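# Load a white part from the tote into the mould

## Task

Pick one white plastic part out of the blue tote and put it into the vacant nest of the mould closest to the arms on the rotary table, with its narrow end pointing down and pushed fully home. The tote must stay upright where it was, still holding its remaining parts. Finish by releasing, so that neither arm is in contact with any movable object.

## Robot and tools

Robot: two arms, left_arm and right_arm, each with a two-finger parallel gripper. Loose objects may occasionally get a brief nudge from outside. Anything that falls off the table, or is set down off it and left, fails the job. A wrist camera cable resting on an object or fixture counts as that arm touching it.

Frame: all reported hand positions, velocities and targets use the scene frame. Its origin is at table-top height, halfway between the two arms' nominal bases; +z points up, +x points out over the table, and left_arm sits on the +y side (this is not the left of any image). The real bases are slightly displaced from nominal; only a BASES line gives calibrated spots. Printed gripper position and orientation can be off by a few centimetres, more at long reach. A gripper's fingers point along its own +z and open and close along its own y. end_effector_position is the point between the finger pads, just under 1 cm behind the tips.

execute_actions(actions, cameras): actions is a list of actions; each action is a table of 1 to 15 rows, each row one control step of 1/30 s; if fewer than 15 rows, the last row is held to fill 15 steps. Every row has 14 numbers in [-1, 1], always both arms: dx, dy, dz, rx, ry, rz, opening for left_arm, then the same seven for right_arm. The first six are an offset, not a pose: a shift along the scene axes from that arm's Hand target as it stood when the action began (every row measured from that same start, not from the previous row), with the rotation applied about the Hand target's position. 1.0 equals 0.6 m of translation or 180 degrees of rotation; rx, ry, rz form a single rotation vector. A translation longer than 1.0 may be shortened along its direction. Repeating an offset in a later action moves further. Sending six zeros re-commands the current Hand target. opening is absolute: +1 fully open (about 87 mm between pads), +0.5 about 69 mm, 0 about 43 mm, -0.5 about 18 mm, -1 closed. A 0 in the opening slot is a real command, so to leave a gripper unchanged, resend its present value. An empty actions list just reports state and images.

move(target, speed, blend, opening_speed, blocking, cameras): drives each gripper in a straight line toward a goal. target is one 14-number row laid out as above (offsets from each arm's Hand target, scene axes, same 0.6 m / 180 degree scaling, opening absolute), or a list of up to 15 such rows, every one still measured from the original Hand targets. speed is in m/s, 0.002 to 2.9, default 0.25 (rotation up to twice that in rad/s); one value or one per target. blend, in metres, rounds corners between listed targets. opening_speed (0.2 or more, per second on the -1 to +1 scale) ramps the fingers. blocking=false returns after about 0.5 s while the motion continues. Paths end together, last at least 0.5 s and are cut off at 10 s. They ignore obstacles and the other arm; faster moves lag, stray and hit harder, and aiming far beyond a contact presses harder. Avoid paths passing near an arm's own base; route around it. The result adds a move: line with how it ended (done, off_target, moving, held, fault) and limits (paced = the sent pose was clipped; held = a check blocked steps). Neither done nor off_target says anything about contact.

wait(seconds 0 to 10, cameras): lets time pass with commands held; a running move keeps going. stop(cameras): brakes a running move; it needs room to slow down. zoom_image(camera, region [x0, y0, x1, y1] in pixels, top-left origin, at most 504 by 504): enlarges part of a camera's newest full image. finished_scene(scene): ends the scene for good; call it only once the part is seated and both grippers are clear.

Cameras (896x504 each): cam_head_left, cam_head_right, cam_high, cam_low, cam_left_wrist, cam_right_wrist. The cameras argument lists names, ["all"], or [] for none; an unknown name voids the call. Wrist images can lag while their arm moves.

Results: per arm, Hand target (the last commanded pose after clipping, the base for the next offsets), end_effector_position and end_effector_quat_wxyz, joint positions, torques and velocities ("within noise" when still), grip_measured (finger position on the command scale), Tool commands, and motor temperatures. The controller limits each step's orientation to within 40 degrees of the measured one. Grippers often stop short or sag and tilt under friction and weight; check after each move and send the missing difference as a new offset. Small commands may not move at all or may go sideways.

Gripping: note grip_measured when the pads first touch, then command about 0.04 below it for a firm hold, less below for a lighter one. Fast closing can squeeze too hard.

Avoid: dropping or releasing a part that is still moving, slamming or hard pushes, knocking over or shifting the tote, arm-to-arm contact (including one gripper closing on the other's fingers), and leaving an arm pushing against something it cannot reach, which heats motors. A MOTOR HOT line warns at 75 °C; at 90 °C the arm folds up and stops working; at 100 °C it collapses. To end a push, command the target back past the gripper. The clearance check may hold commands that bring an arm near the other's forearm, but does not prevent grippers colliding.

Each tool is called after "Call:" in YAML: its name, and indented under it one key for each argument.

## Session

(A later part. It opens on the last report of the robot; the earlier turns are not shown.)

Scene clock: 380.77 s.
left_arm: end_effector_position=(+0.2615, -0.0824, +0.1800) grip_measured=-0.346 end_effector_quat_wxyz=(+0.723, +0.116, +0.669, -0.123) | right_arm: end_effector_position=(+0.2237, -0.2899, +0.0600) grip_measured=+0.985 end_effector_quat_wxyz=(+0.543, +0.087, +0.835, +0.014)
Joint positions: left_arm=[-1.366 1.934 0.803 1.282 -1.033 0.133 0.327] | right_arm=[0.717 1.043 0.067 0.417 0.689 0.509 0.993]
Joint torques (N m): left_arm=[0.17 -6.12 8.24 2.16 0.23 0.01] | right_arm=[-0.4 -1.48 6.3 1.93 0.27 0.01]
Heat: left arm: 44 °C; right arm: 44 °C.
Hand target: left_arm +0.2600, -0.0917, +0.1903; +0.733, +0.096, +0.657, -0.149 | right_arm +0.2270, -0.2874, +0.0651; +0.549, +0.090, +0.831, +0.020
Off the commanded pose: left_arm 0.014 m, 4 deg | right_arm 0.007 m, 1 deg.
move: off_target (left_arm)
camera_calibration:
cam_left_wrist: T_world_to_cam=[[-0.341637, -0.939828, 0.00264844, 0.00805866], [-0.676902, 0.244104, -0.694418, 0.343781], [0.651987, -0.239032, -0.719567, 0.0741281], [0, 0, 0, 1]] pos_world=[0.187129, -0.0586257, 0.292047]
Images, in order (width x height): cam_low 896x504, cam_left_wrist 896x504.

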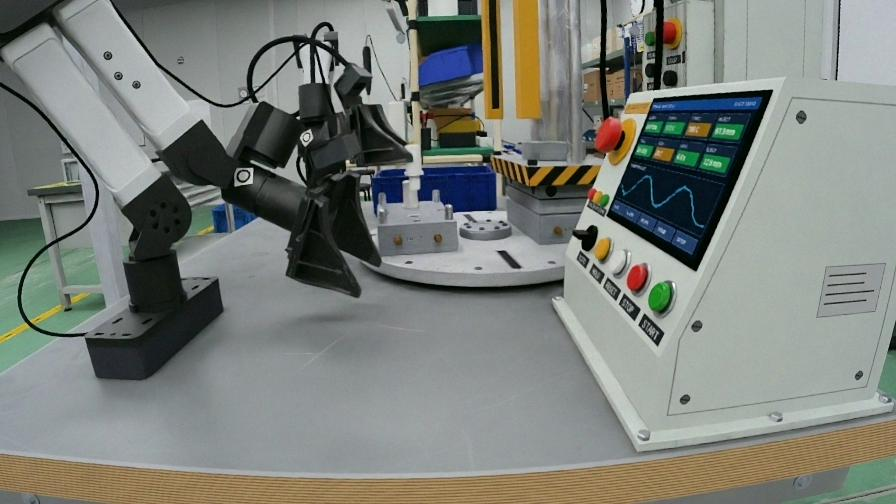

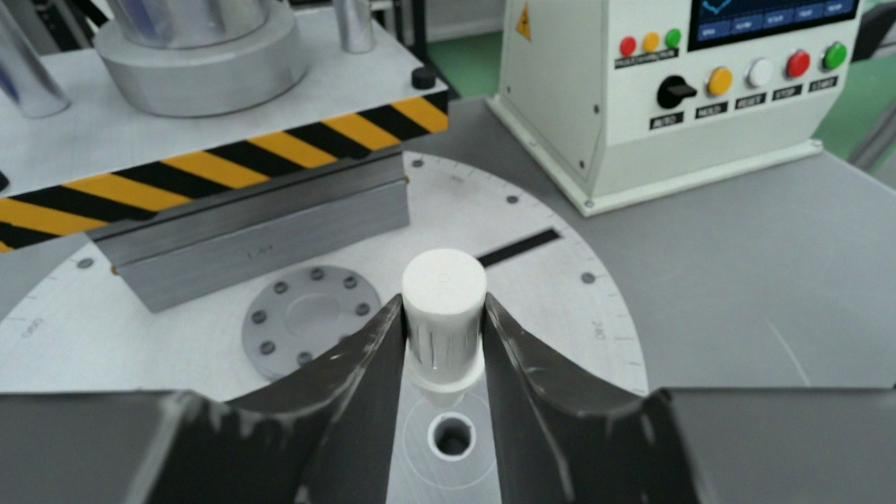

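Call:
move:
  target: [-0.011,0.0,0,0,0,0,-0.5, 0,0,0,0,0,0,1]
  cameras: ["cam_left_wrist","cam_low"]
  speed: 0.03

Call:
zoom_image:
  camera: "cam_low"
  region: [350, 100, 500, 260]

Call:
zoom_image:
  camera: "cam_left_wrist"
  region: [380, 220, 560, 500]

Scene clock: 397.43 s.
left_arm: end_effector_position=(+0.2546, -0.0859, +0.1810) grip_measured=-0.346 end_effector_quat_wxyz=(+0.724, +0.121, +0.667, -0.129) | right_arm: end_effector_position=(+0.2237, -0.2899, +0.0600) grip_measured=+0.985 end_effector_quat_wxyz=(+0.543, +0.087, +0.835, +0.014)
Joint positions: left_arm=[-1.384 1.934 0.803 1.289 -1.036 0.139 0.327] | right_arm=[0.717 1.043 0.067 0.417 0.689 0.509 0.993]
Joint torques (N m): left_arm=[0.16 -6.19 7.8 2.16 0.06 0.05] | right_arm=[-0.36 -1.42 6.39 1.94 0.28 0.02]
Heat: left arm: 46 °C; right arm: 44 °C.
Hand target: left_arm +0.2535, -0.0917, +0.1903; +0.733, +0.096, +0.657, -0.149 | right_arm +0.2270, -0.2874, +0.0651; +0.549, +0.090, +0.831, +0.020
Off the commanded pose: left_arm 0.011 m, 4 deg | right_arm 0.007 m, 1 deg.
move: off_target (left_arm)
camera_calibration:
cam_left_wrist: T_world_to_cam=[[-0.354812, -0.934934, 0.00276716, 0.00623683], [-0.671453, 0.252758, -0.696609, 0.340472], [0.650584, -0.249023, -0.717445, 0.0776404], [0, 0, 0, 1]] pos_world=[0.180312, -0.0608917, 0.292862]
Images, in order (width x height): cam_low 896x504, cam_left_wrist 896x504.

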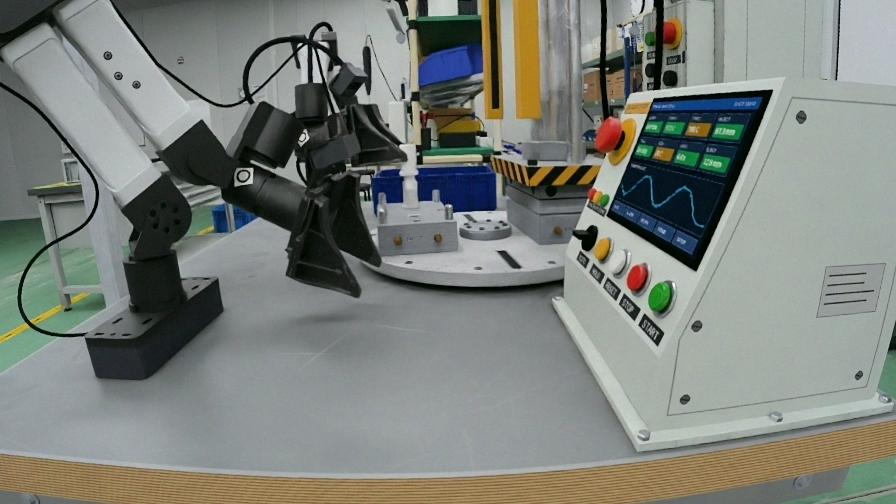

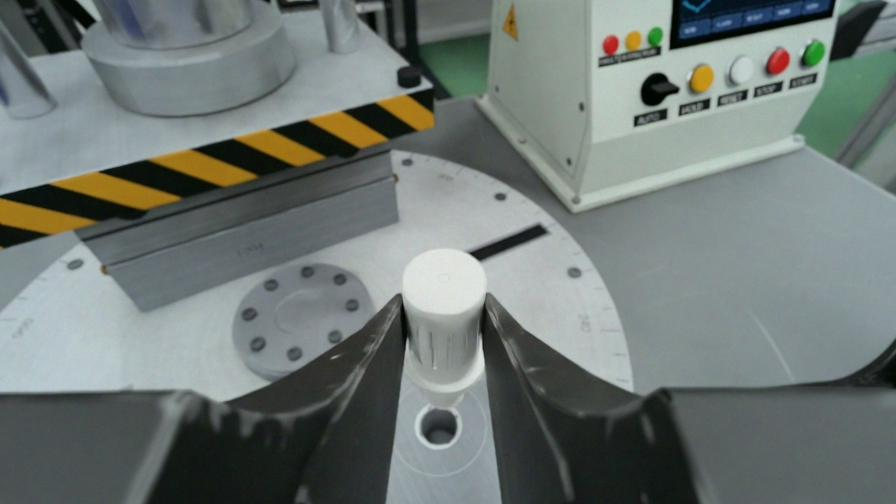

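Scaled by 3.150 from the camera's 896x504 image, which has a finer 1280x720 frame.

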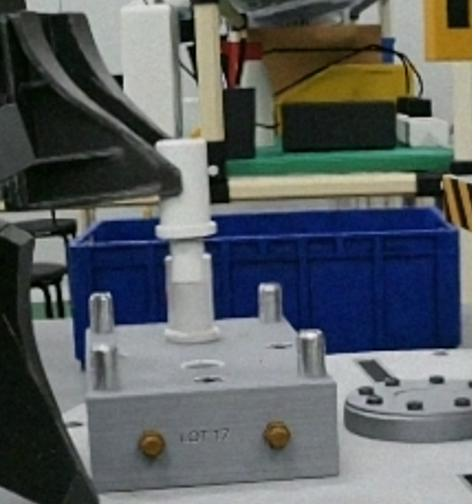

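Scaled by 1.800 from the camera's 896x504 image, which has a finer 1280x720 frame.

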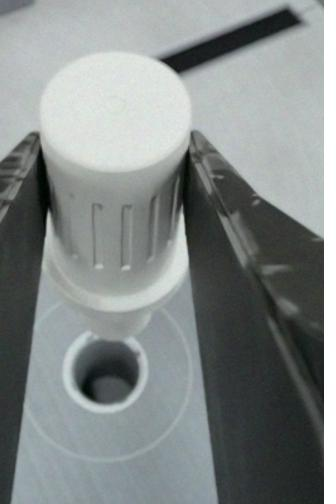

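Call:
move:
  target: [0.0108,0.0165,0,0,0,0,-0.5, 0,0,0,0,0,0,1]
  cameras: ["cam_left_wrist","cam_low"]
  speed: 0.03

Call:
zoom_image:
  camera: "cam_low"
  region: [350, 100, 500, 260]

Call:
zoom_image:
  camera: "cam_left_wrist"
  region: [380, 220, 560, 500]

Scene clock: 409.67 s.
left_arm: end_effector_position=(+0.2584, -0.0819, +0.1794) grip_measured=-0.346 end_effector_quat_wxyz=(+0.724, +0.118, +0.668, -0.124) | right_arm: end_effector_position=(+0.2237, -0.2899, +0.0600) grip_measured=+0.985 end_effector_quat_wxyz=(+0.543, +0.087, +0.835, +0.014)
Joint positions: left_arm=[-1.374 1.934 0.795 1.294 -1.037 0.14 0.327] | right_arm=[0.717 1.043 0.067 0.417 0.689 0.509 0.993]
Joint torques (N m): left_arm=[1.21 -7.97 4.98 2.17 0.32 -0.04] | right_arm=[-0.32 -1.39 6.3 1.9 0.29 0]
Motor temperatures (°C): left_arm=[29 39 46 40 27 29 30] | right_arm=[30 37 44 39 27 28 31]
Heat: left arm: 46 °C; right arm: 44 °C.
Hand target: left_arm +0.2599, -0.0818, +0.1903; +0.733, +0.096, +0.657, -0.149 | right_arm +0.2270, -0.2874, +0.0651; +0.549, +0.090, +0.831, +0.020
Off the commanded pose: left_arm 0.011 m, 4 deg | right_arm 0.007 m, 1 deg.
move: off_target (left_arm)
camera_calibration:
cam_left_wrist: T_world_to_cam=[[-0.344722, -0.938705, 0.0000331791, 0.00888433], [-0.674344, 0.247616, -0.695662, 0.34102], [0.653013, -0.239833, -0.718369, 0.0753374], [0, 0, 0, 1]] pos_world=[0.183831, -0.058034, 0.291355]
Images, in order (width x height): cam_low 896x504, cam_left_wrist 896x504.

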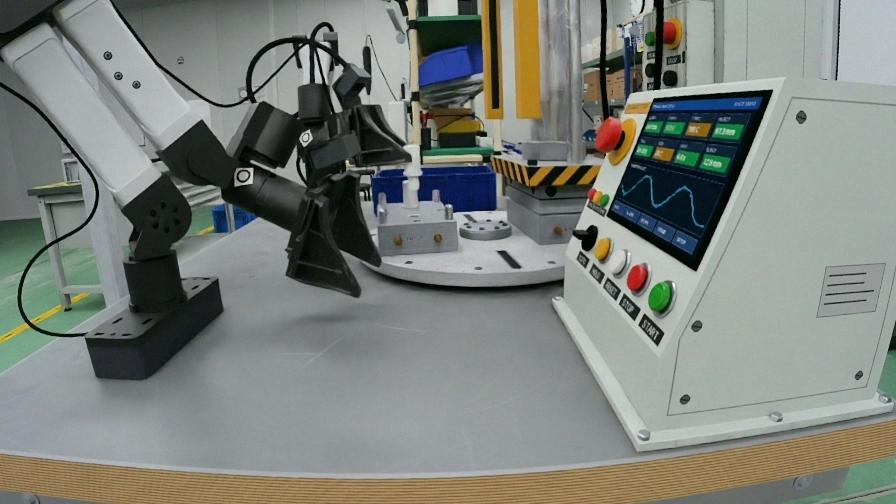

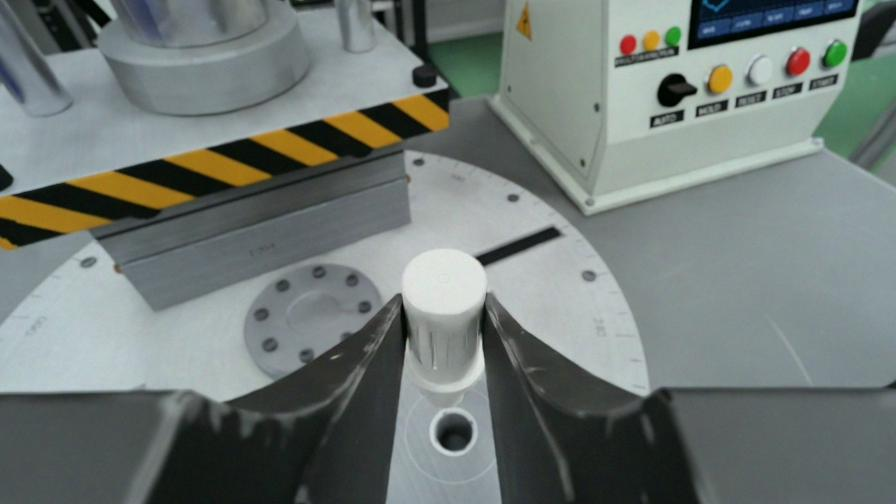

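Scaled by 3.150 from the camera's 896x504 image, which has a finer 1280x720 frame.

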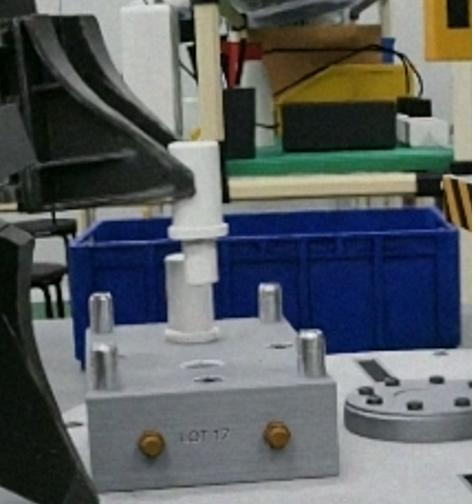

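Scaled by 1.800 from the camera's 896x504 image, which has a finer 1280x720 frame.

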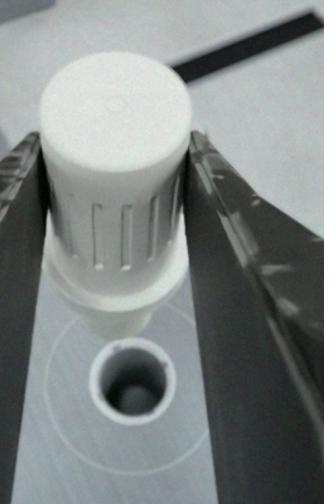

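Call:
zoom_image:
  camera: "cam_left_wrist"
  region: [395, 240, 495, 460]

Call:
zoom_image:
  camera: "cam_low"
  region: [395, 140, 435, 230]

Scaled by 2.291 from the camera's 896x504 image, which has a finer 1280x720 frame.

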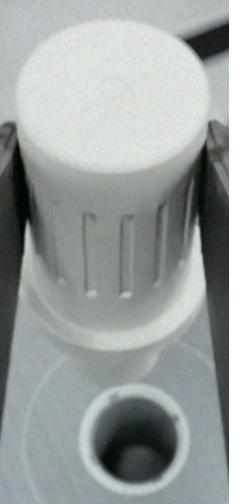

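Scaled by 5.600 from the camera's 896x504 image, which has a finer 1280x720 frame.

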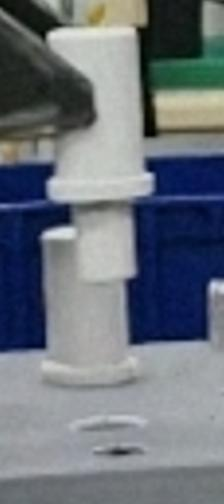

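Call:
move:
  target: [-0.004,-0.016,-0.037,0,0,0,-0.5, 0,0,0,0,0,0,1]
  cameras: ["cam_left_wrist","cam_low"]
  speed: 0.04

Call:
zoom_image:
  camera: "cam_low"
  region: [390, 150, 440, 230]

Call:
zoom_image:
  camera: "cam_left_wrist"
  region: [395, 240, 495, 460]

Scene clock: 463.37 s.
left_arm: end_effector_position=(+0.2589, -0.0846, +0.1589) grip_measured=-0.346 end_effector_quat_wxyz=(+0.723, +0.122, +0.670, -0.120) | right_arm: end_effector_position=(+0.2237, -0.2899, +0.0600) grip_measured=+0.985 end_effector_quat_wxyz=(+0.543, +0.087, +0.835, +0.014)
Joint positions: left_arm=[-1.374 2.007 0.795 1.355 -1.037 0.14 0.327] | right_arm=[0.717 1.043 0.067 0.417 0.689 0.509 0.993]
Joint torques (N m): left_arm=[0.28 -6.31 6.89 2.31 0.19 -0.05] | right_arm=[-0.35 -1.54 6.35 1.91 0.27 -0.02]
Heat: left arm: 43 °C; right arm: 44 °C.
Hand target: left_arm +0.2575, -0.0914, +0.1681; +0.733, +0.096, +0.657, -0.149 | right_arm +0.2270, -0.2874, +0.0651; +0.549, +0.090, +0.831, +0.020
Off the commanded pose: left_arm 0.011 m, 5 deg | right_arm 0.007 m, 1 deg.
move: off_target (left_arm)
camera_calibration:
cam_left_wrist: T_world_to_cam=[[-0.344735, -0.938642, -0.0104761, 0.00820499], [-0.675871, 0.255941, -0.691153, 0.3282], [0.651426, -0.231184, -0.722633, 0.061443], [0, 0, 0, 1]] pos_world=[0.184624, -0.0620937, 0.271323]
Images, in order (width x height): cam_low 896x504, cam_left_wrist 896x504.

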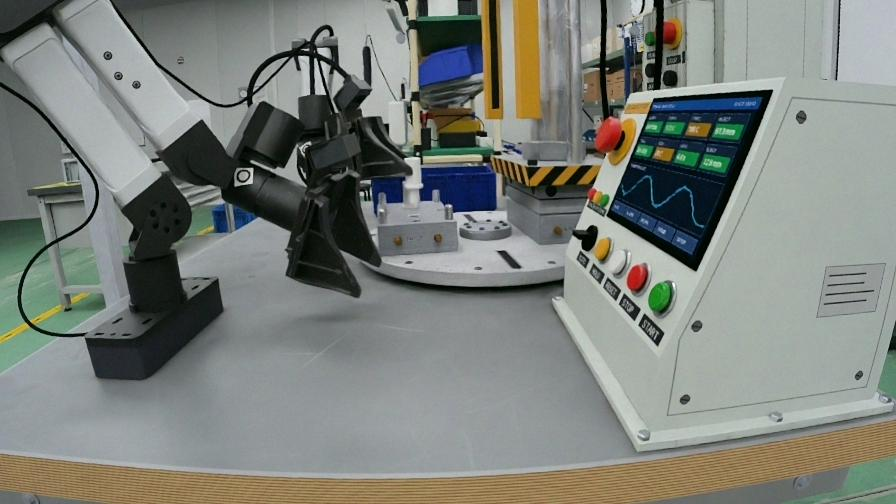

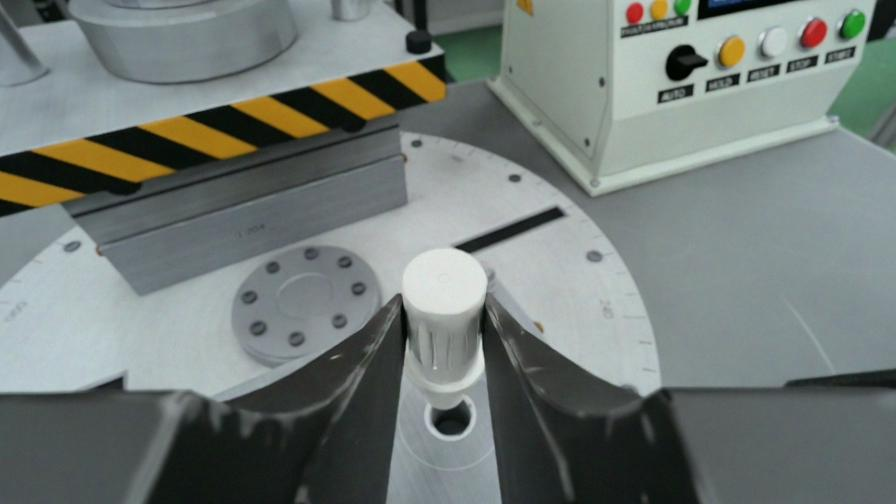

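Scaled by 6.300 from the camera's 896x504 image, which has a finer 1280x720 frame.

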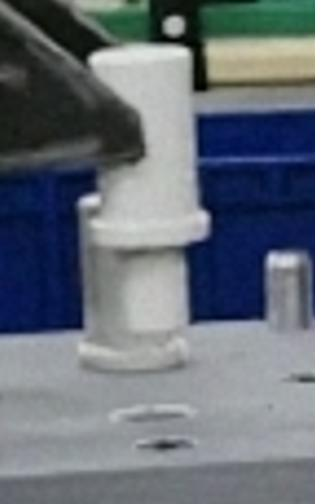

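Scaled by 2.291 from the camera's 896x504 image, which has a finer 1280x720 frame.

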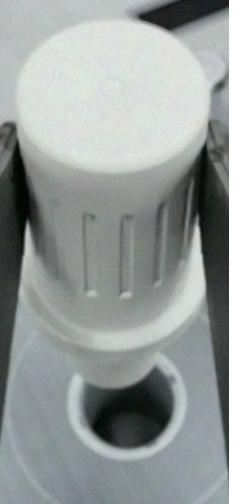

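Call:
move:
  target: [-0.003,-0.0035,0,0,0,0,-0.5, 0,0,0,0,0,0,1]
  speed: 0.03

Scene clock: 477.93 s.
left_arm: end_effector_position=(+0.2574, -0.0856, +0.1570) grip_measured=-0.346 end_effector_quat_wxyz=(+0.722, +0.125, +0.670, -0.120) | right_arm: end_effector_position=(+0.2237, -0.2899, +0.0600) grip_measured=+0.985 end_effector_quat_wxyz=(+0.543, +0.087, +0.835, +0.014)
Joint positions: left_arm=[-1.378 2.012 0.795 1.357 -1.037 0.14 0.327] | right_arm=[0.717 1.043 0.067 0.417 0.689 0.509 0.993]
Joint torques (N m): left_arm=[0.09 -6.37 7.54 2.31 0.13 -0.03] | right_arm=[-0.24 -1.4 6.28 1.92 0.29 -0.01]
Heat: left arm: 44 °C; right arm: 44 °C.
Hand target: left_arm +0.2556, -0.0935, +0.1681; +0.733, +0.096, +0.657, -0.149 | right_arm +0.2270, -0.2874, +0.0651; +0.549, +0.090, +0.831, +0.020
Off the commanded pose: left_arm 0.014 m, 5 deg | right_arm 0.007 m, 1 deg.
move: off_target (left_arm)
camera_calibration:
cam_left_wrist: T_world_to_cam=[[-0.348371, -0.937261, -0.013375, 0.00819838], [-0.675335, 0.26086, -0.689836, 0.326207], [0.650046, -0.231286, -0.723842, 0.0614427], [0, 0, 0, 1]] pos_world=[0.183215, -0.0631995, 0.269614]

Call:
move:
  target: [0,0,0,-0.0104,0.0038,0,-0.5, 0,0,0,0,0,0,1]
  speed: 0.03
  cameras: ["cam_left_wrist","cam_low"]

Call:
zoom_image:
  camera: "cam_low"
  region: [390, 150, 440, 230]

Call:
zoom_image:
  camera: "cam_left_wrist"
  region: [395, 240, 495, 460]

Scene clock: 489.70 s.
left_arm: end_effector_position=(+0.2571, -0.0863, +0.1570) grip_measured=-0.346 end_effector_quat_wxyz=(+0.721, +0.118, +0.671, -0.127) | right_arm: end_effector_position=(+0.2237, -0.2899, +0.0600) grip_measured=+0.985 end_effector_quat_wxyz=(+0.543, +0.087, +0.835, +0.014)
Joint positions: left_arm=[-1.378 2.012 0.795 1.357 -1.037 0.121 0.327] | right_arm=[0.717 1.043 0.067 0.417 0.689 0.509 0.993]
Joint torques (N m): left_arm=[0.2 -6.5 7.28 2.3 0.11 -0.16] | right_arm=[-0.39 -1.46 6.28 1.89 0.29 0.02]
Motor temperatures (°C): left_arm=[29 41 43 45 27 29 30] | right_arm=[30 37 44 39 27 28 31]
Heat: left arm: 45 °C; right arm: 44 °C.
Hand target: left_arm +0.2556, -0.0935, +0.1681; +0.730, +0.083, +0.659, -0.160 | right_arm +0.2270, -0.2874, +0.0651; +0.549, +0.090, +0.831, +0.020
Off the commanded pose: left_arm 0.013 m, 6 deg | right_arm 0.007 m, 1 deg.
move: off_target (left_arm)
camera_calibration:
cam_left_wrist: T_world_to_cam=[[-0.349631, -0.936868, 0.00602461, 0.00473188], [-0.679616, 0.24919, -0.689947, 0.326252], [0.644888, -0.245321, -0.723835, 0.0615469], [0, 0, 0, 1]] pos_world=[0.18369, -0.0617669, 0.269618]
Images, in order (width x height): cam_low 896x504, cam_left_wrist 896x504.

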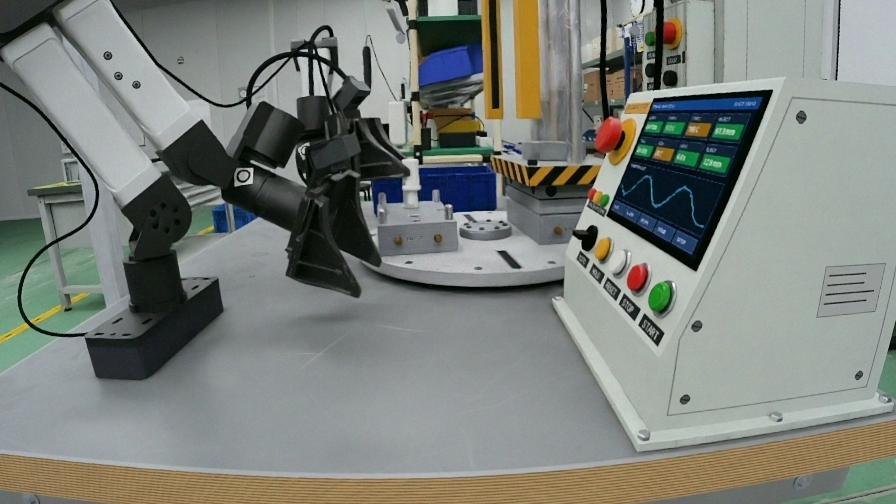

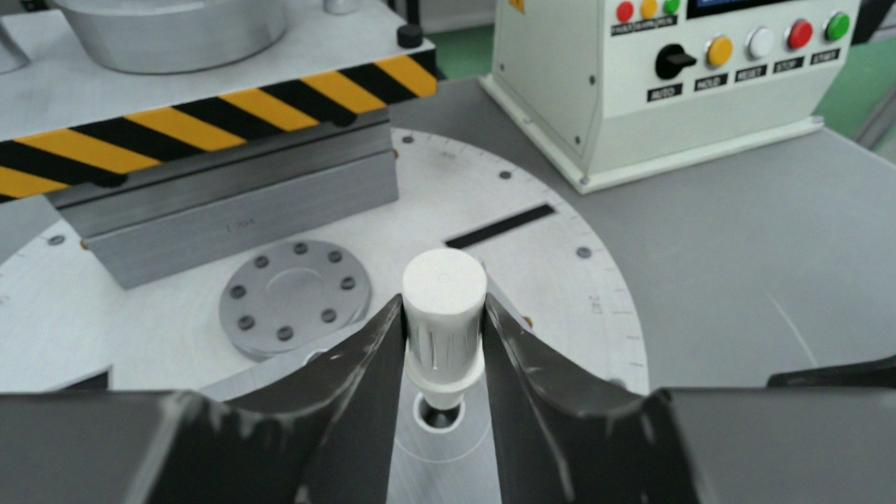

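Scaled by 6.300 from the camera's 896x504 image, which has a finer 1280x720 frame.

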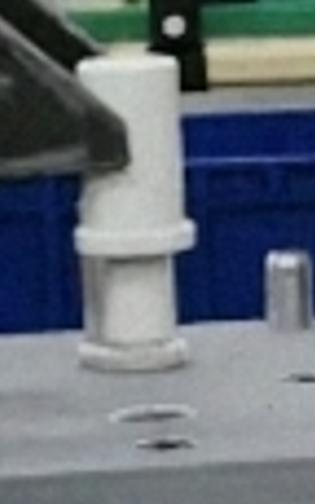

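Scaled by 2.291 from the camera's 896x504 image, which has a finer 1280x720 frame.

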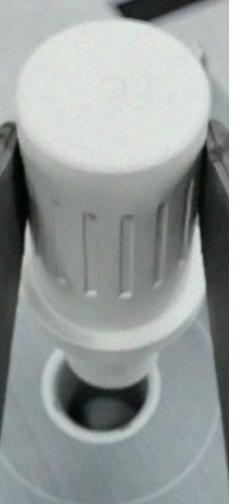

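Call:
move:
  target: [0.0123,0.0085,0,0,0,0,-0.5, 0,0,0,0,0,0,1]
  speed: 0.03

Scene clock: 498.77 s.
left_arm: end_effector_position=(+0.2611, -0.0843, +0.1571) grip_measured=-0.346 end_effector_quat_wxyz=(+0.721, +0.113, +0.672, -0.126) | right_arm: end_effector_position=(+0.2237, -0.2899, +0.0600) grip_measured=+0.985 end_effector_quat_wxyz=(+0.543, +0.087, +0.835, +0.014)
Joint positions: left_arm=[-1.368 2.012 0.795 1.357 -1.036 0.114 0.327] | right_arm=[0.717 1.043 0.067 0.417 0.689 0.509 0.993]
Joint torques (N m): left_arm=[1.26 -7.2 5.78 2.31 0.32 -0.17] | right_arm=[-0.38 -1.47 6.28 1.91 0.28 -0.01]
Heat: left arm: 45 °C; right arm: 44 °C.
Hand target: left_arm +0.2631, -0.0884, +0.1681; +0.730, +0.083, +0.659, -0.160 | right_arm +0.2270, -0.2874, +0.0651; +0.549, +0.090, +0.831, +0.020
Off the commanded pose: left_arm 0.012 m, 5 deg | right_arm 0.007 m, 1 deg.
move: off_target (left_arm)
camera_calibration:
cam_left_wrist: T_world_to_cam=[[-0.341148, -0.939923, 0.0127696, 0.00442966], [-0.683163, 0.23858, -0.690194, 0.328645], [0.645682, -0.244182, -0.723512, 0.0593626], [0, 0, 0, 1]] pos_world=[0.1877, -0.0597491, 0.269721]

Call:
move:
  target: [-0.0125,-0.0087,0,0,0,0,-0.5, 0,0,0,0,0,0,1]
  speed: 0.02

Scene clock: 505.30 s.
left_arm: end_effector_position=(+0.2567, -0.0870, +0.1572) grip_measured=-0.346 end_effector_quat_wxyz=(+0.720, +0.116, +0.671, -0.131) | right_arm: end_effector_position=(+0.2237, -0.2899, +0.0600) grip_measured=+0.985 end_effector_quat_wxyz=(+0.543, +0.087, +0.835, +0.014)
Joint positions: left_arm=[-1.379 2.012 0.795 1.358 -1.036 0.112 0.327] | right_arm=[0.717 1.043 0.067 0.417 0.689 0.509 0.993]
Joint torques (N m): left_arm=[0.18 -6.42 7.32 2.3 0.09 -0.09] | right_arm=[-0.31 -1.37 6.41 1.91 0.29 0]
Heat: left arm: 45 °C; right arm: 44 °C.
Hand target: left_arm +0.2555, -0.0937, +0.1681; +0.730, +0.084, +0.659, -0.160 | right_arm +0.2270, -0.2874, +0.0651; +0.549, +0.090, +0.831, +0.020
Off the commanded pose: left_arm 0.013 m, 5 deg | right_arm 0.007 m, 1 deg.
move: off_target (left_arm)
camera_calibration:
cam_left_wrist: T_world_to_cam=[[-0.352016, -0.935875, 0.0149187, 0.00325733], [-0.680696, 0.245029, -0.690372, 0.326259], [0.642446, -0.253177, -0.723301, 0.0615672], [0, 0, 0, 1]] pos_world=[0.183676, -0.0613071, 0.269723]

Call:
move:
  target: [0.0106,0.0074,0,0,0,0,-0.5, 0,0,0,0,0,0,1]
  speed: 0.03
  cameras: ["cam_left_wrist","cam_low"]

Call:
zoom_image:
  camera: "cam_low"
  region: [390, 150, 440, 230]

Call:
zoom_image:
  camera: "cam_left_wrist"
  region: [395, 240, 495, 460]

Scene clock: 515.23 s.
left_arm: end_effector_position=(+0.2595, -0.0855, +0.1572) grip_measured=-0.346 end_effector_quat_wxyz=(+0.721, +0.113, +0.672, -0.129) | right_arm: end_effector_position=(+0.2237, -0.2899, +0.0600) grip_measured=+0.985 end_effector_quat_wxyz=(+0.543, +0.087, +0.835, +0.014)
Joint positions: left_arm=[-1.372 2.012 0.795 1.358 -1.036 0.112 0.327] | right_arm=[0.717 1.043 0.067 0.417 0.689 0.509 0.993]
Joint torques (N m): left_arm=[1.26 -7.08 6.04 2.31 0.29 -0.13] | right_arm=[-0.32 -1.44 6.3 1.92 0.3 0.01]
Heat: left arm: 46 °C; right arm: 44 °C.
Hand target: left_arm +0.2620, -0.0892, +0.1681; +0.730, +0.083, +0.659, -0.160 | right_arm +0.2270, -0.2874, +0.0651; +0.549, +0.090, +0.831, +0.020
Off the commanded pose: left_arm 0.012 m, 5 deg | right_arm 0.007 m, 1 deg.
move: off_target (left_arm)
camera_calibration:
cam_left_wrist: T_world_to_cam=[[-0.345525, -0.938285, 0.0153186, 0.00377151], [-0.682451, 0.240042, -0.690392, 0.327793], [0.644107, -0.249002, -0.723273, 0.0601093], [0, 0, 0, 1]] pos_world=[0.186289, -0.0601781, 0.269724]
Images, in order (width x height): cam_low 896x504, cam_left_wrist 896x504.

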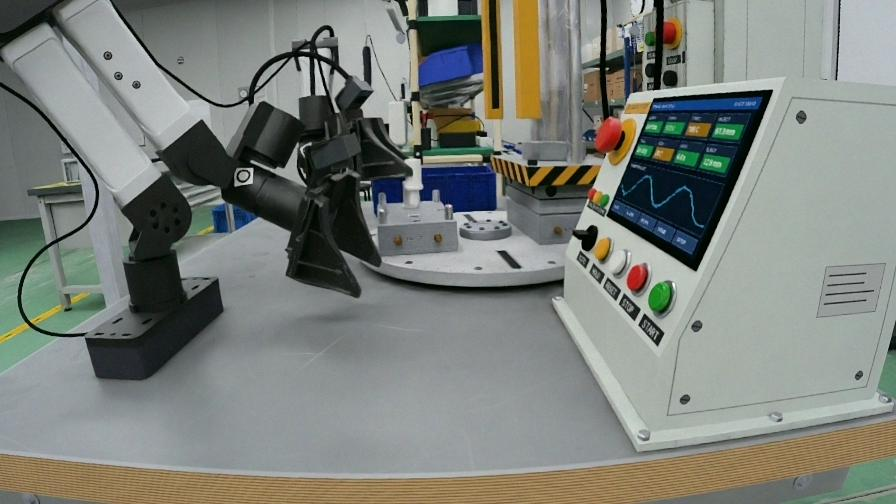

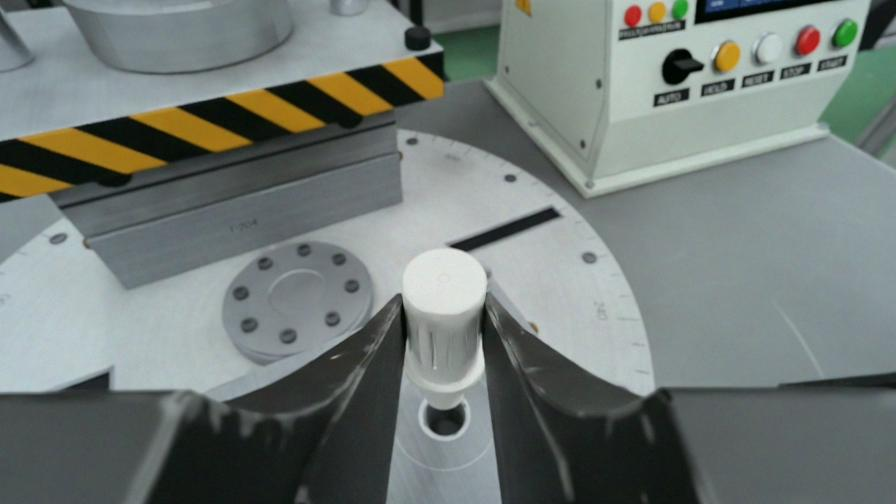

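Scaled by 6.300 from the camera's 896x504 image, which has a finer 1280x720 frame.

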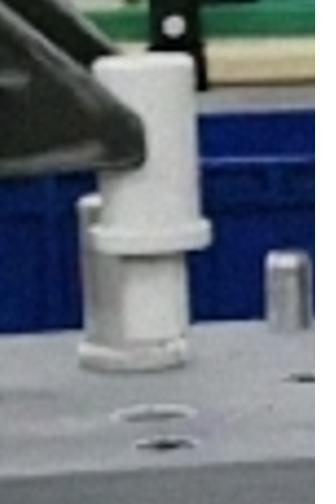

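Scaled by 2.291 from the camera's 896x504 image, which has a finer 1280x720 frame.

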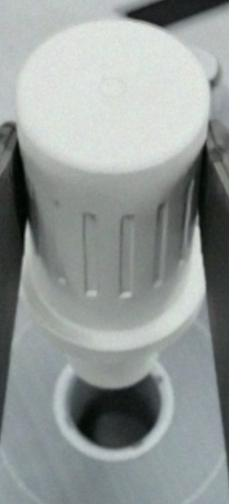

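Call:
move:
  target: [-0.0035,0.0012,-0.022,-0.0028,-0.0078,0,-0.5, 0,0,0,0,0,0,1]
  speed: 0.03
  cameras: ["cam_left_wrist","cam_low"]

Call:
zoom_image:
  camera: "cam_low"
  region: [390, 150, 440, 230]

Call:
zoom_image:
  camera: "cam_left_wrist"
  region: [395, 240, 495, 460]

Scene clock: 529.70 s.
left_arm: end_effector_position=(+0.2599, -0.0862, +0.1422) grip_measured=-0.346 end_effector_quat_wxyz=(+0.722, +0.117, +0.671, -0.124) | right_arm: end_effector_position=(+0.2237, -0.2899, +0.0600) grip_measured=+0.985 end_effector_quat_wxyz=(+0.543, +0.087, +0.835, +0.014)
Joint positions: left_arm=[-1.372 2.073 0.795 1.421 -1.036 0.126 0.327] | right_arm=[0.717 1.043 0.067 0.417 0.689 0.509 0.993]
Joint torques (N m): left_arm=[0.73 -6.6 4.62 2.84 0.26 0.03] | right_arm=[-0.24 -1.43 6.24 1.96 0.25 0]
Heat: left arm: 46 °C; right arm: 44 °C.
Hand target: left_arm +0.2599, -0.0884, +0.1548; +0.739, +0.082, +0.649, -0.162 | right_arm +0.2270, -0.2874, +0.0651; +0.549, +0.090, +0.831, +0.020
Off the commanded pose: left_arm 0.013 m, 7 deg | right_arm 0.007 m, 1 deg.
move: off_target (left_arm)
camera_calibration:
cam_left_wrist: T_world_to_cam=[[-0.344685, -0.938713, 0.00312086, 0.00483771], [-0.678942, 0.247001, -0.691396, 0.317872], [0.648252, -0.240433, -0.722469, 0.0483989], [0, 0, 0, 1]] pos_world=[0.186109, -0.0623368, 0.254727]
Images, in order (width x height): cam_low 896x504, cam_left_wrist 896x504.

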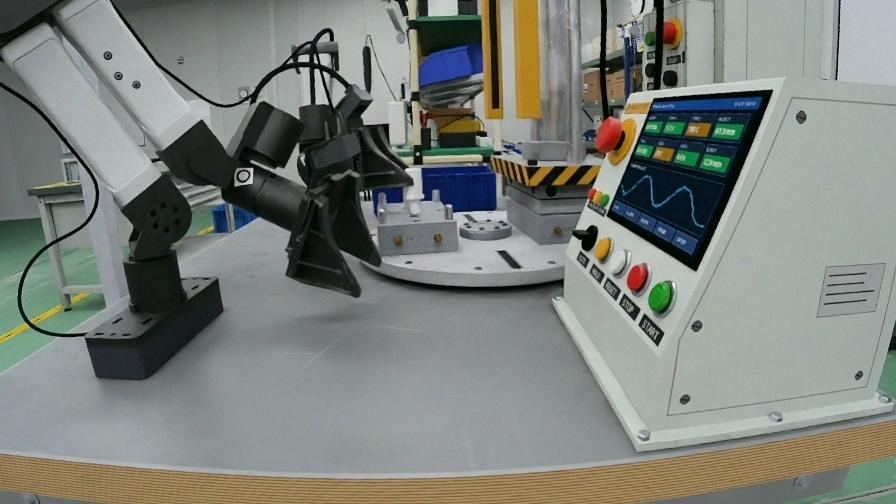

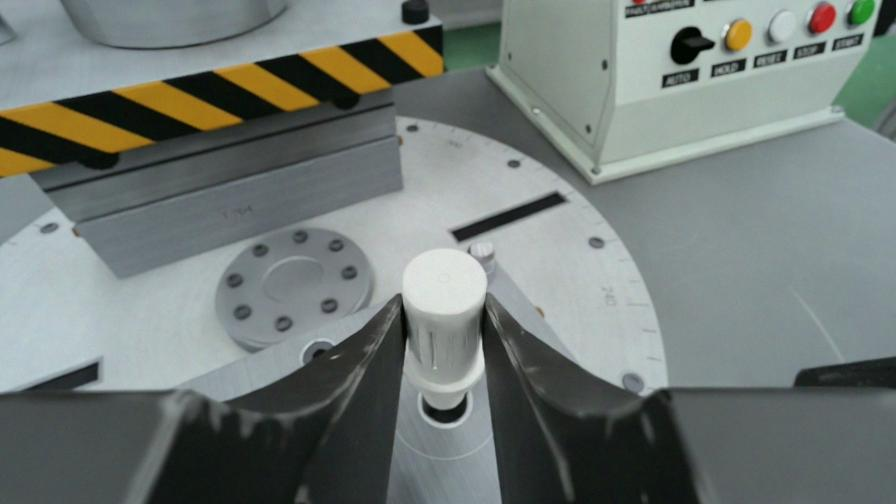

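Scaled by 6.300 from the camera's 896x504 image, which has a finer 1280x720 frame.

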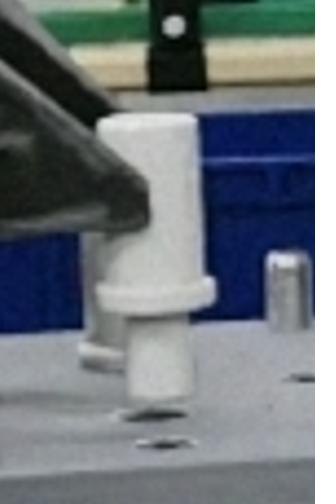

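Scaled by 2.291 from the camera's 896x504 image, which has a finer 1280x720 frame.

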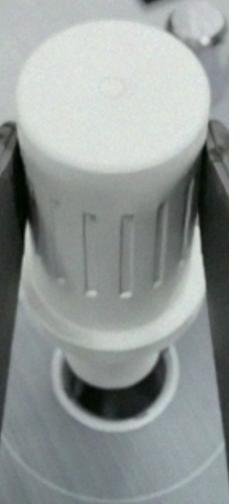

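Call:
move:
  target: [-0.01,0.0036,0,0,0,0,-0.5, 0,0,0,0,0,0,1]
  speed: 0.03
  cameras: ["cam_left_wrist","cam_low"]

Call:
zoom_image:
  camera: "cam_low"
  region: [390, 150, 440, 230]

Call:
zoom_image:
  camera: "cam_left_wrist"
  region: [395, 240, 495, 460]

Scene clock: 540.63 s.
left_arm: end_effector_position=(+0.2564, -0.0855, +0.1392) grip_measured=-0.346 end_effector_quat_wxyz=(+0.720, +0.124, +0.671, -0.123) | right_arm: end_effector_position=(+0.2237, -0.2899, +0.0600) grip_measured=+0.985 end_effector_quat_wxyz=(+0.543, +0.087, +0.835, +0.014)
Joint positions: left_arm=[-1.379 2.073 0.785 1.421 -1.036 0.128 0.327] | right_arm=[0.717 1.043 0.067 0.417 0.689 0.509 0.993]
Joint torques (N m): left_arm=[0.14 -7.28 4.26 2.87 0.11 0.01] | right_arm=[-0.32 -1.44 6.28 1.95 0.28 0.04]
Heat: left arm: 48 °C; right arm: 44 °C.
Hand target: left_arm +0.2539, -0.0862, +0.1548; +0.739, +0.082, +0.649, -0.162 | right_arm +0.2270, -0.2874, +0.0651; +0.549, +0.090, +0.831, +0.020
Off the commanded pose: left_arm 0.016 m, 7 deg | right_arm 0.007 m, 1 deg.
joint sent to its limit (left arm) — joint 4 (wrist pitch), upper limit. The joint targets still meet the commanded pose.
move: off_target (left_arm)
camera_calibration:
cam_left_wrist: T_world_to_cam=[[-0.351736, -0.936074, -0.00685688, 0.00783845], [-0.678078, 0.259828, -0.687532, 0.313509], [0.645362, -0.23718, -0.726122, 0.0501273], [0, 0, 0, 1]] pos_world=[0.18299, -0.0622319, 0.252]
Images, in order (width x height): cam_low 896x504, cam_left_wrist 896x504.

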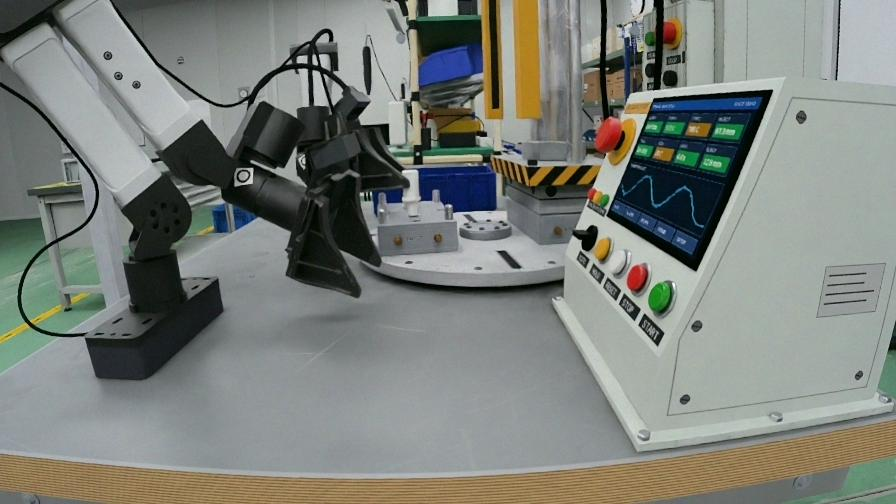

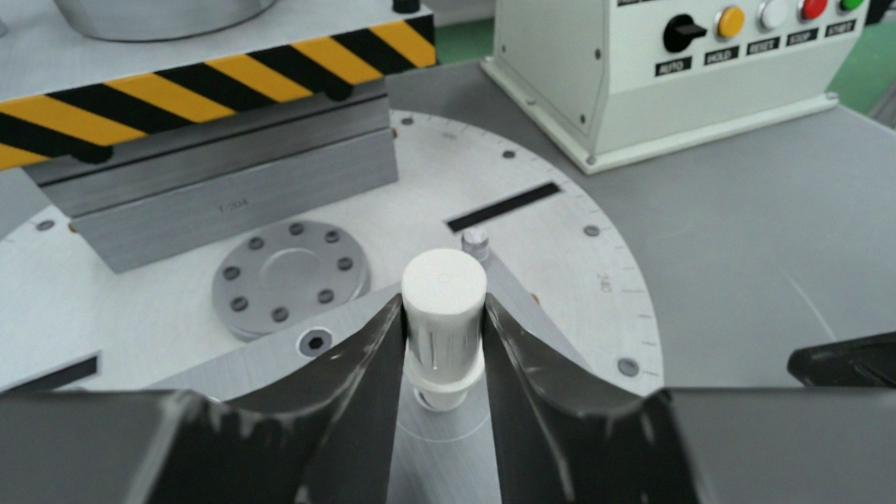

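Scaled by 6.300 from the camera's 896x504 image, which has a finer 1280x720 frame.

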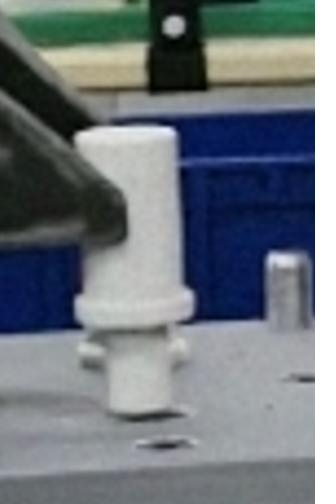

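Scaled by 2.291 from the camera's 896x504 image, which has a finer 1280x720 frame.

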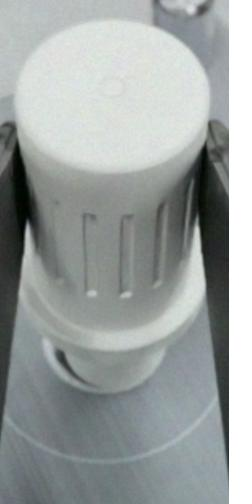

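Call:
move:
  target: [0.0088,0.006,0.008,0,0,0,-0.5, 0,0,0,0,0,0,1]
  speed: 0.03
  cameras: ["cam_left_wrist","cam_low"]

Call:
zoom_image:
  camera: "cam_low"
  region: [390, 150, 440, 230]

Call:
zoom_image:
  camera: "cam_left_wrist"
  region: [395, 240, 495, 460]

Scene clock: 553.80 s.
left_arm: end_effector_position=(+0.2562, -0.0839, +0.1373) grip_measured=-0.346 end_effector_quat_wxyz=(+0.719, +0.127, +0.672, -0.121) | right_arm: end_effector_position=(+0.2237, -0.2899, +0.0600) grip_measured=+0.985 end_effector_quat_wxyz=(+0.543, +0.087, +0.835, +0.014)
Joint positions: left_arm=[-1.379 2.073 0.778 1.421 -1.036 0.129 0.327] | right_arm=[0.717 1.043 0.067 0.417 0.689 0.509 0.993]
Joint torques (N m): left_arm=[1.46 -8.65 3.9 2.85 0.26 0.03] | right_arm=[-0.35 -1.4 6.27 1.92 0.28 -0.01]
Heat: left arm: 49 °C; right arm: 44 °C.
Hand target: left_arm +0.2592, -0.0826, +0.1596; +0.739, +0.082, +0.649, -0.162 | right_arm +0.2270, -0.2874, +0.0651; +0.549, +0.090, +0.831, +0.020
Off the commanded pose: left_arm 0.023 m, 8 deg | right_arm 0.007 m, 1 deg.
move: off_target (left_arm)
camera_calibration:
cam_left_wrist: T_world_to_cam=[[-0.351653, -0.936032, -0.0135676, 0.0101034], [-0.67859, 0.264867, -0.6851, 0.311866], [0.644869, -0.231711, -0.728323, 0.0502339], [0, 0, 0, 1]] pos_world=[0.182788, -0.0615061, 0.250383]
Images, in order (width x height): cam_low 896x504, cam_left_wrist 896x504.

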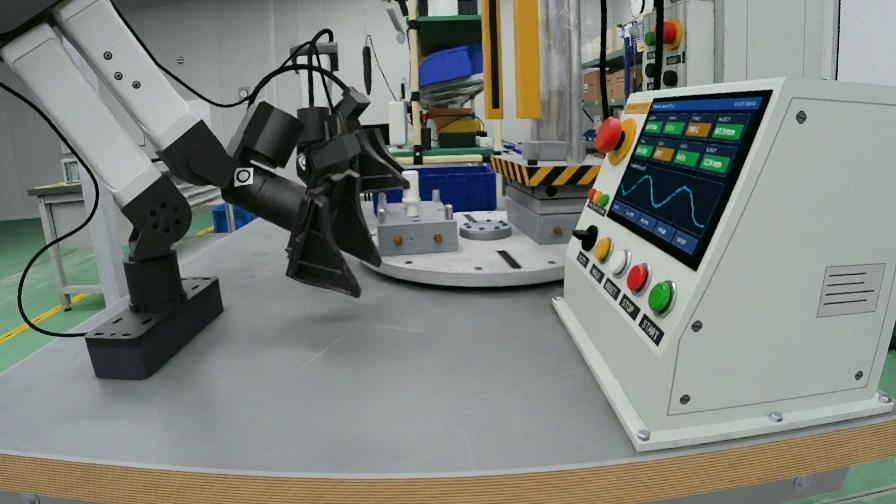

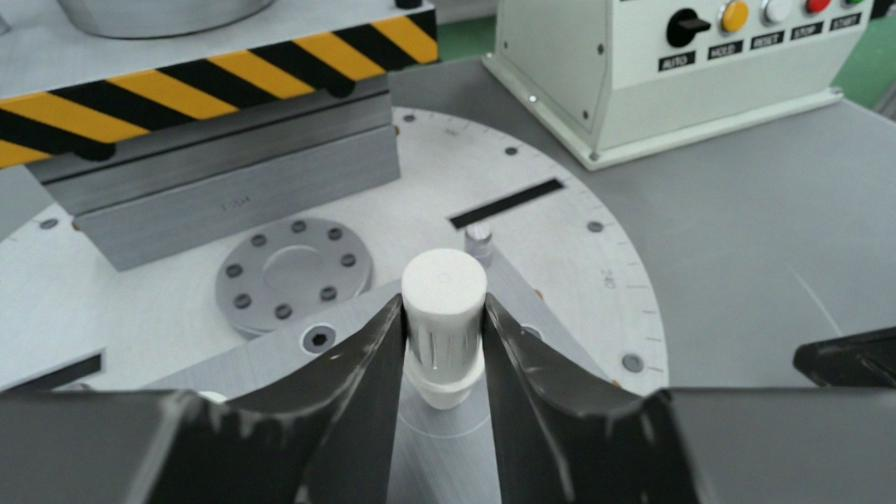

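Scaled by 6.300 from the camera's 896x504 image, which has a finer 1280x720 frame.

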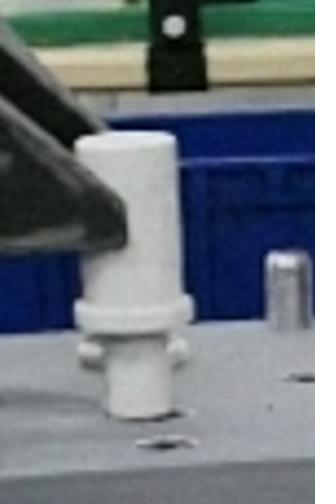

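Scaled by 2.291 from the camera's 896x504 image, which has a finer 1280x720 frame.

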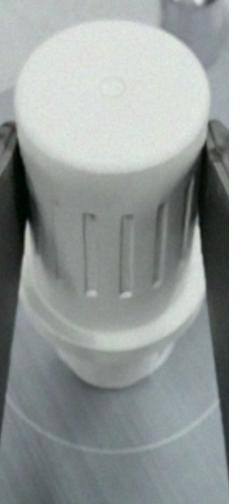

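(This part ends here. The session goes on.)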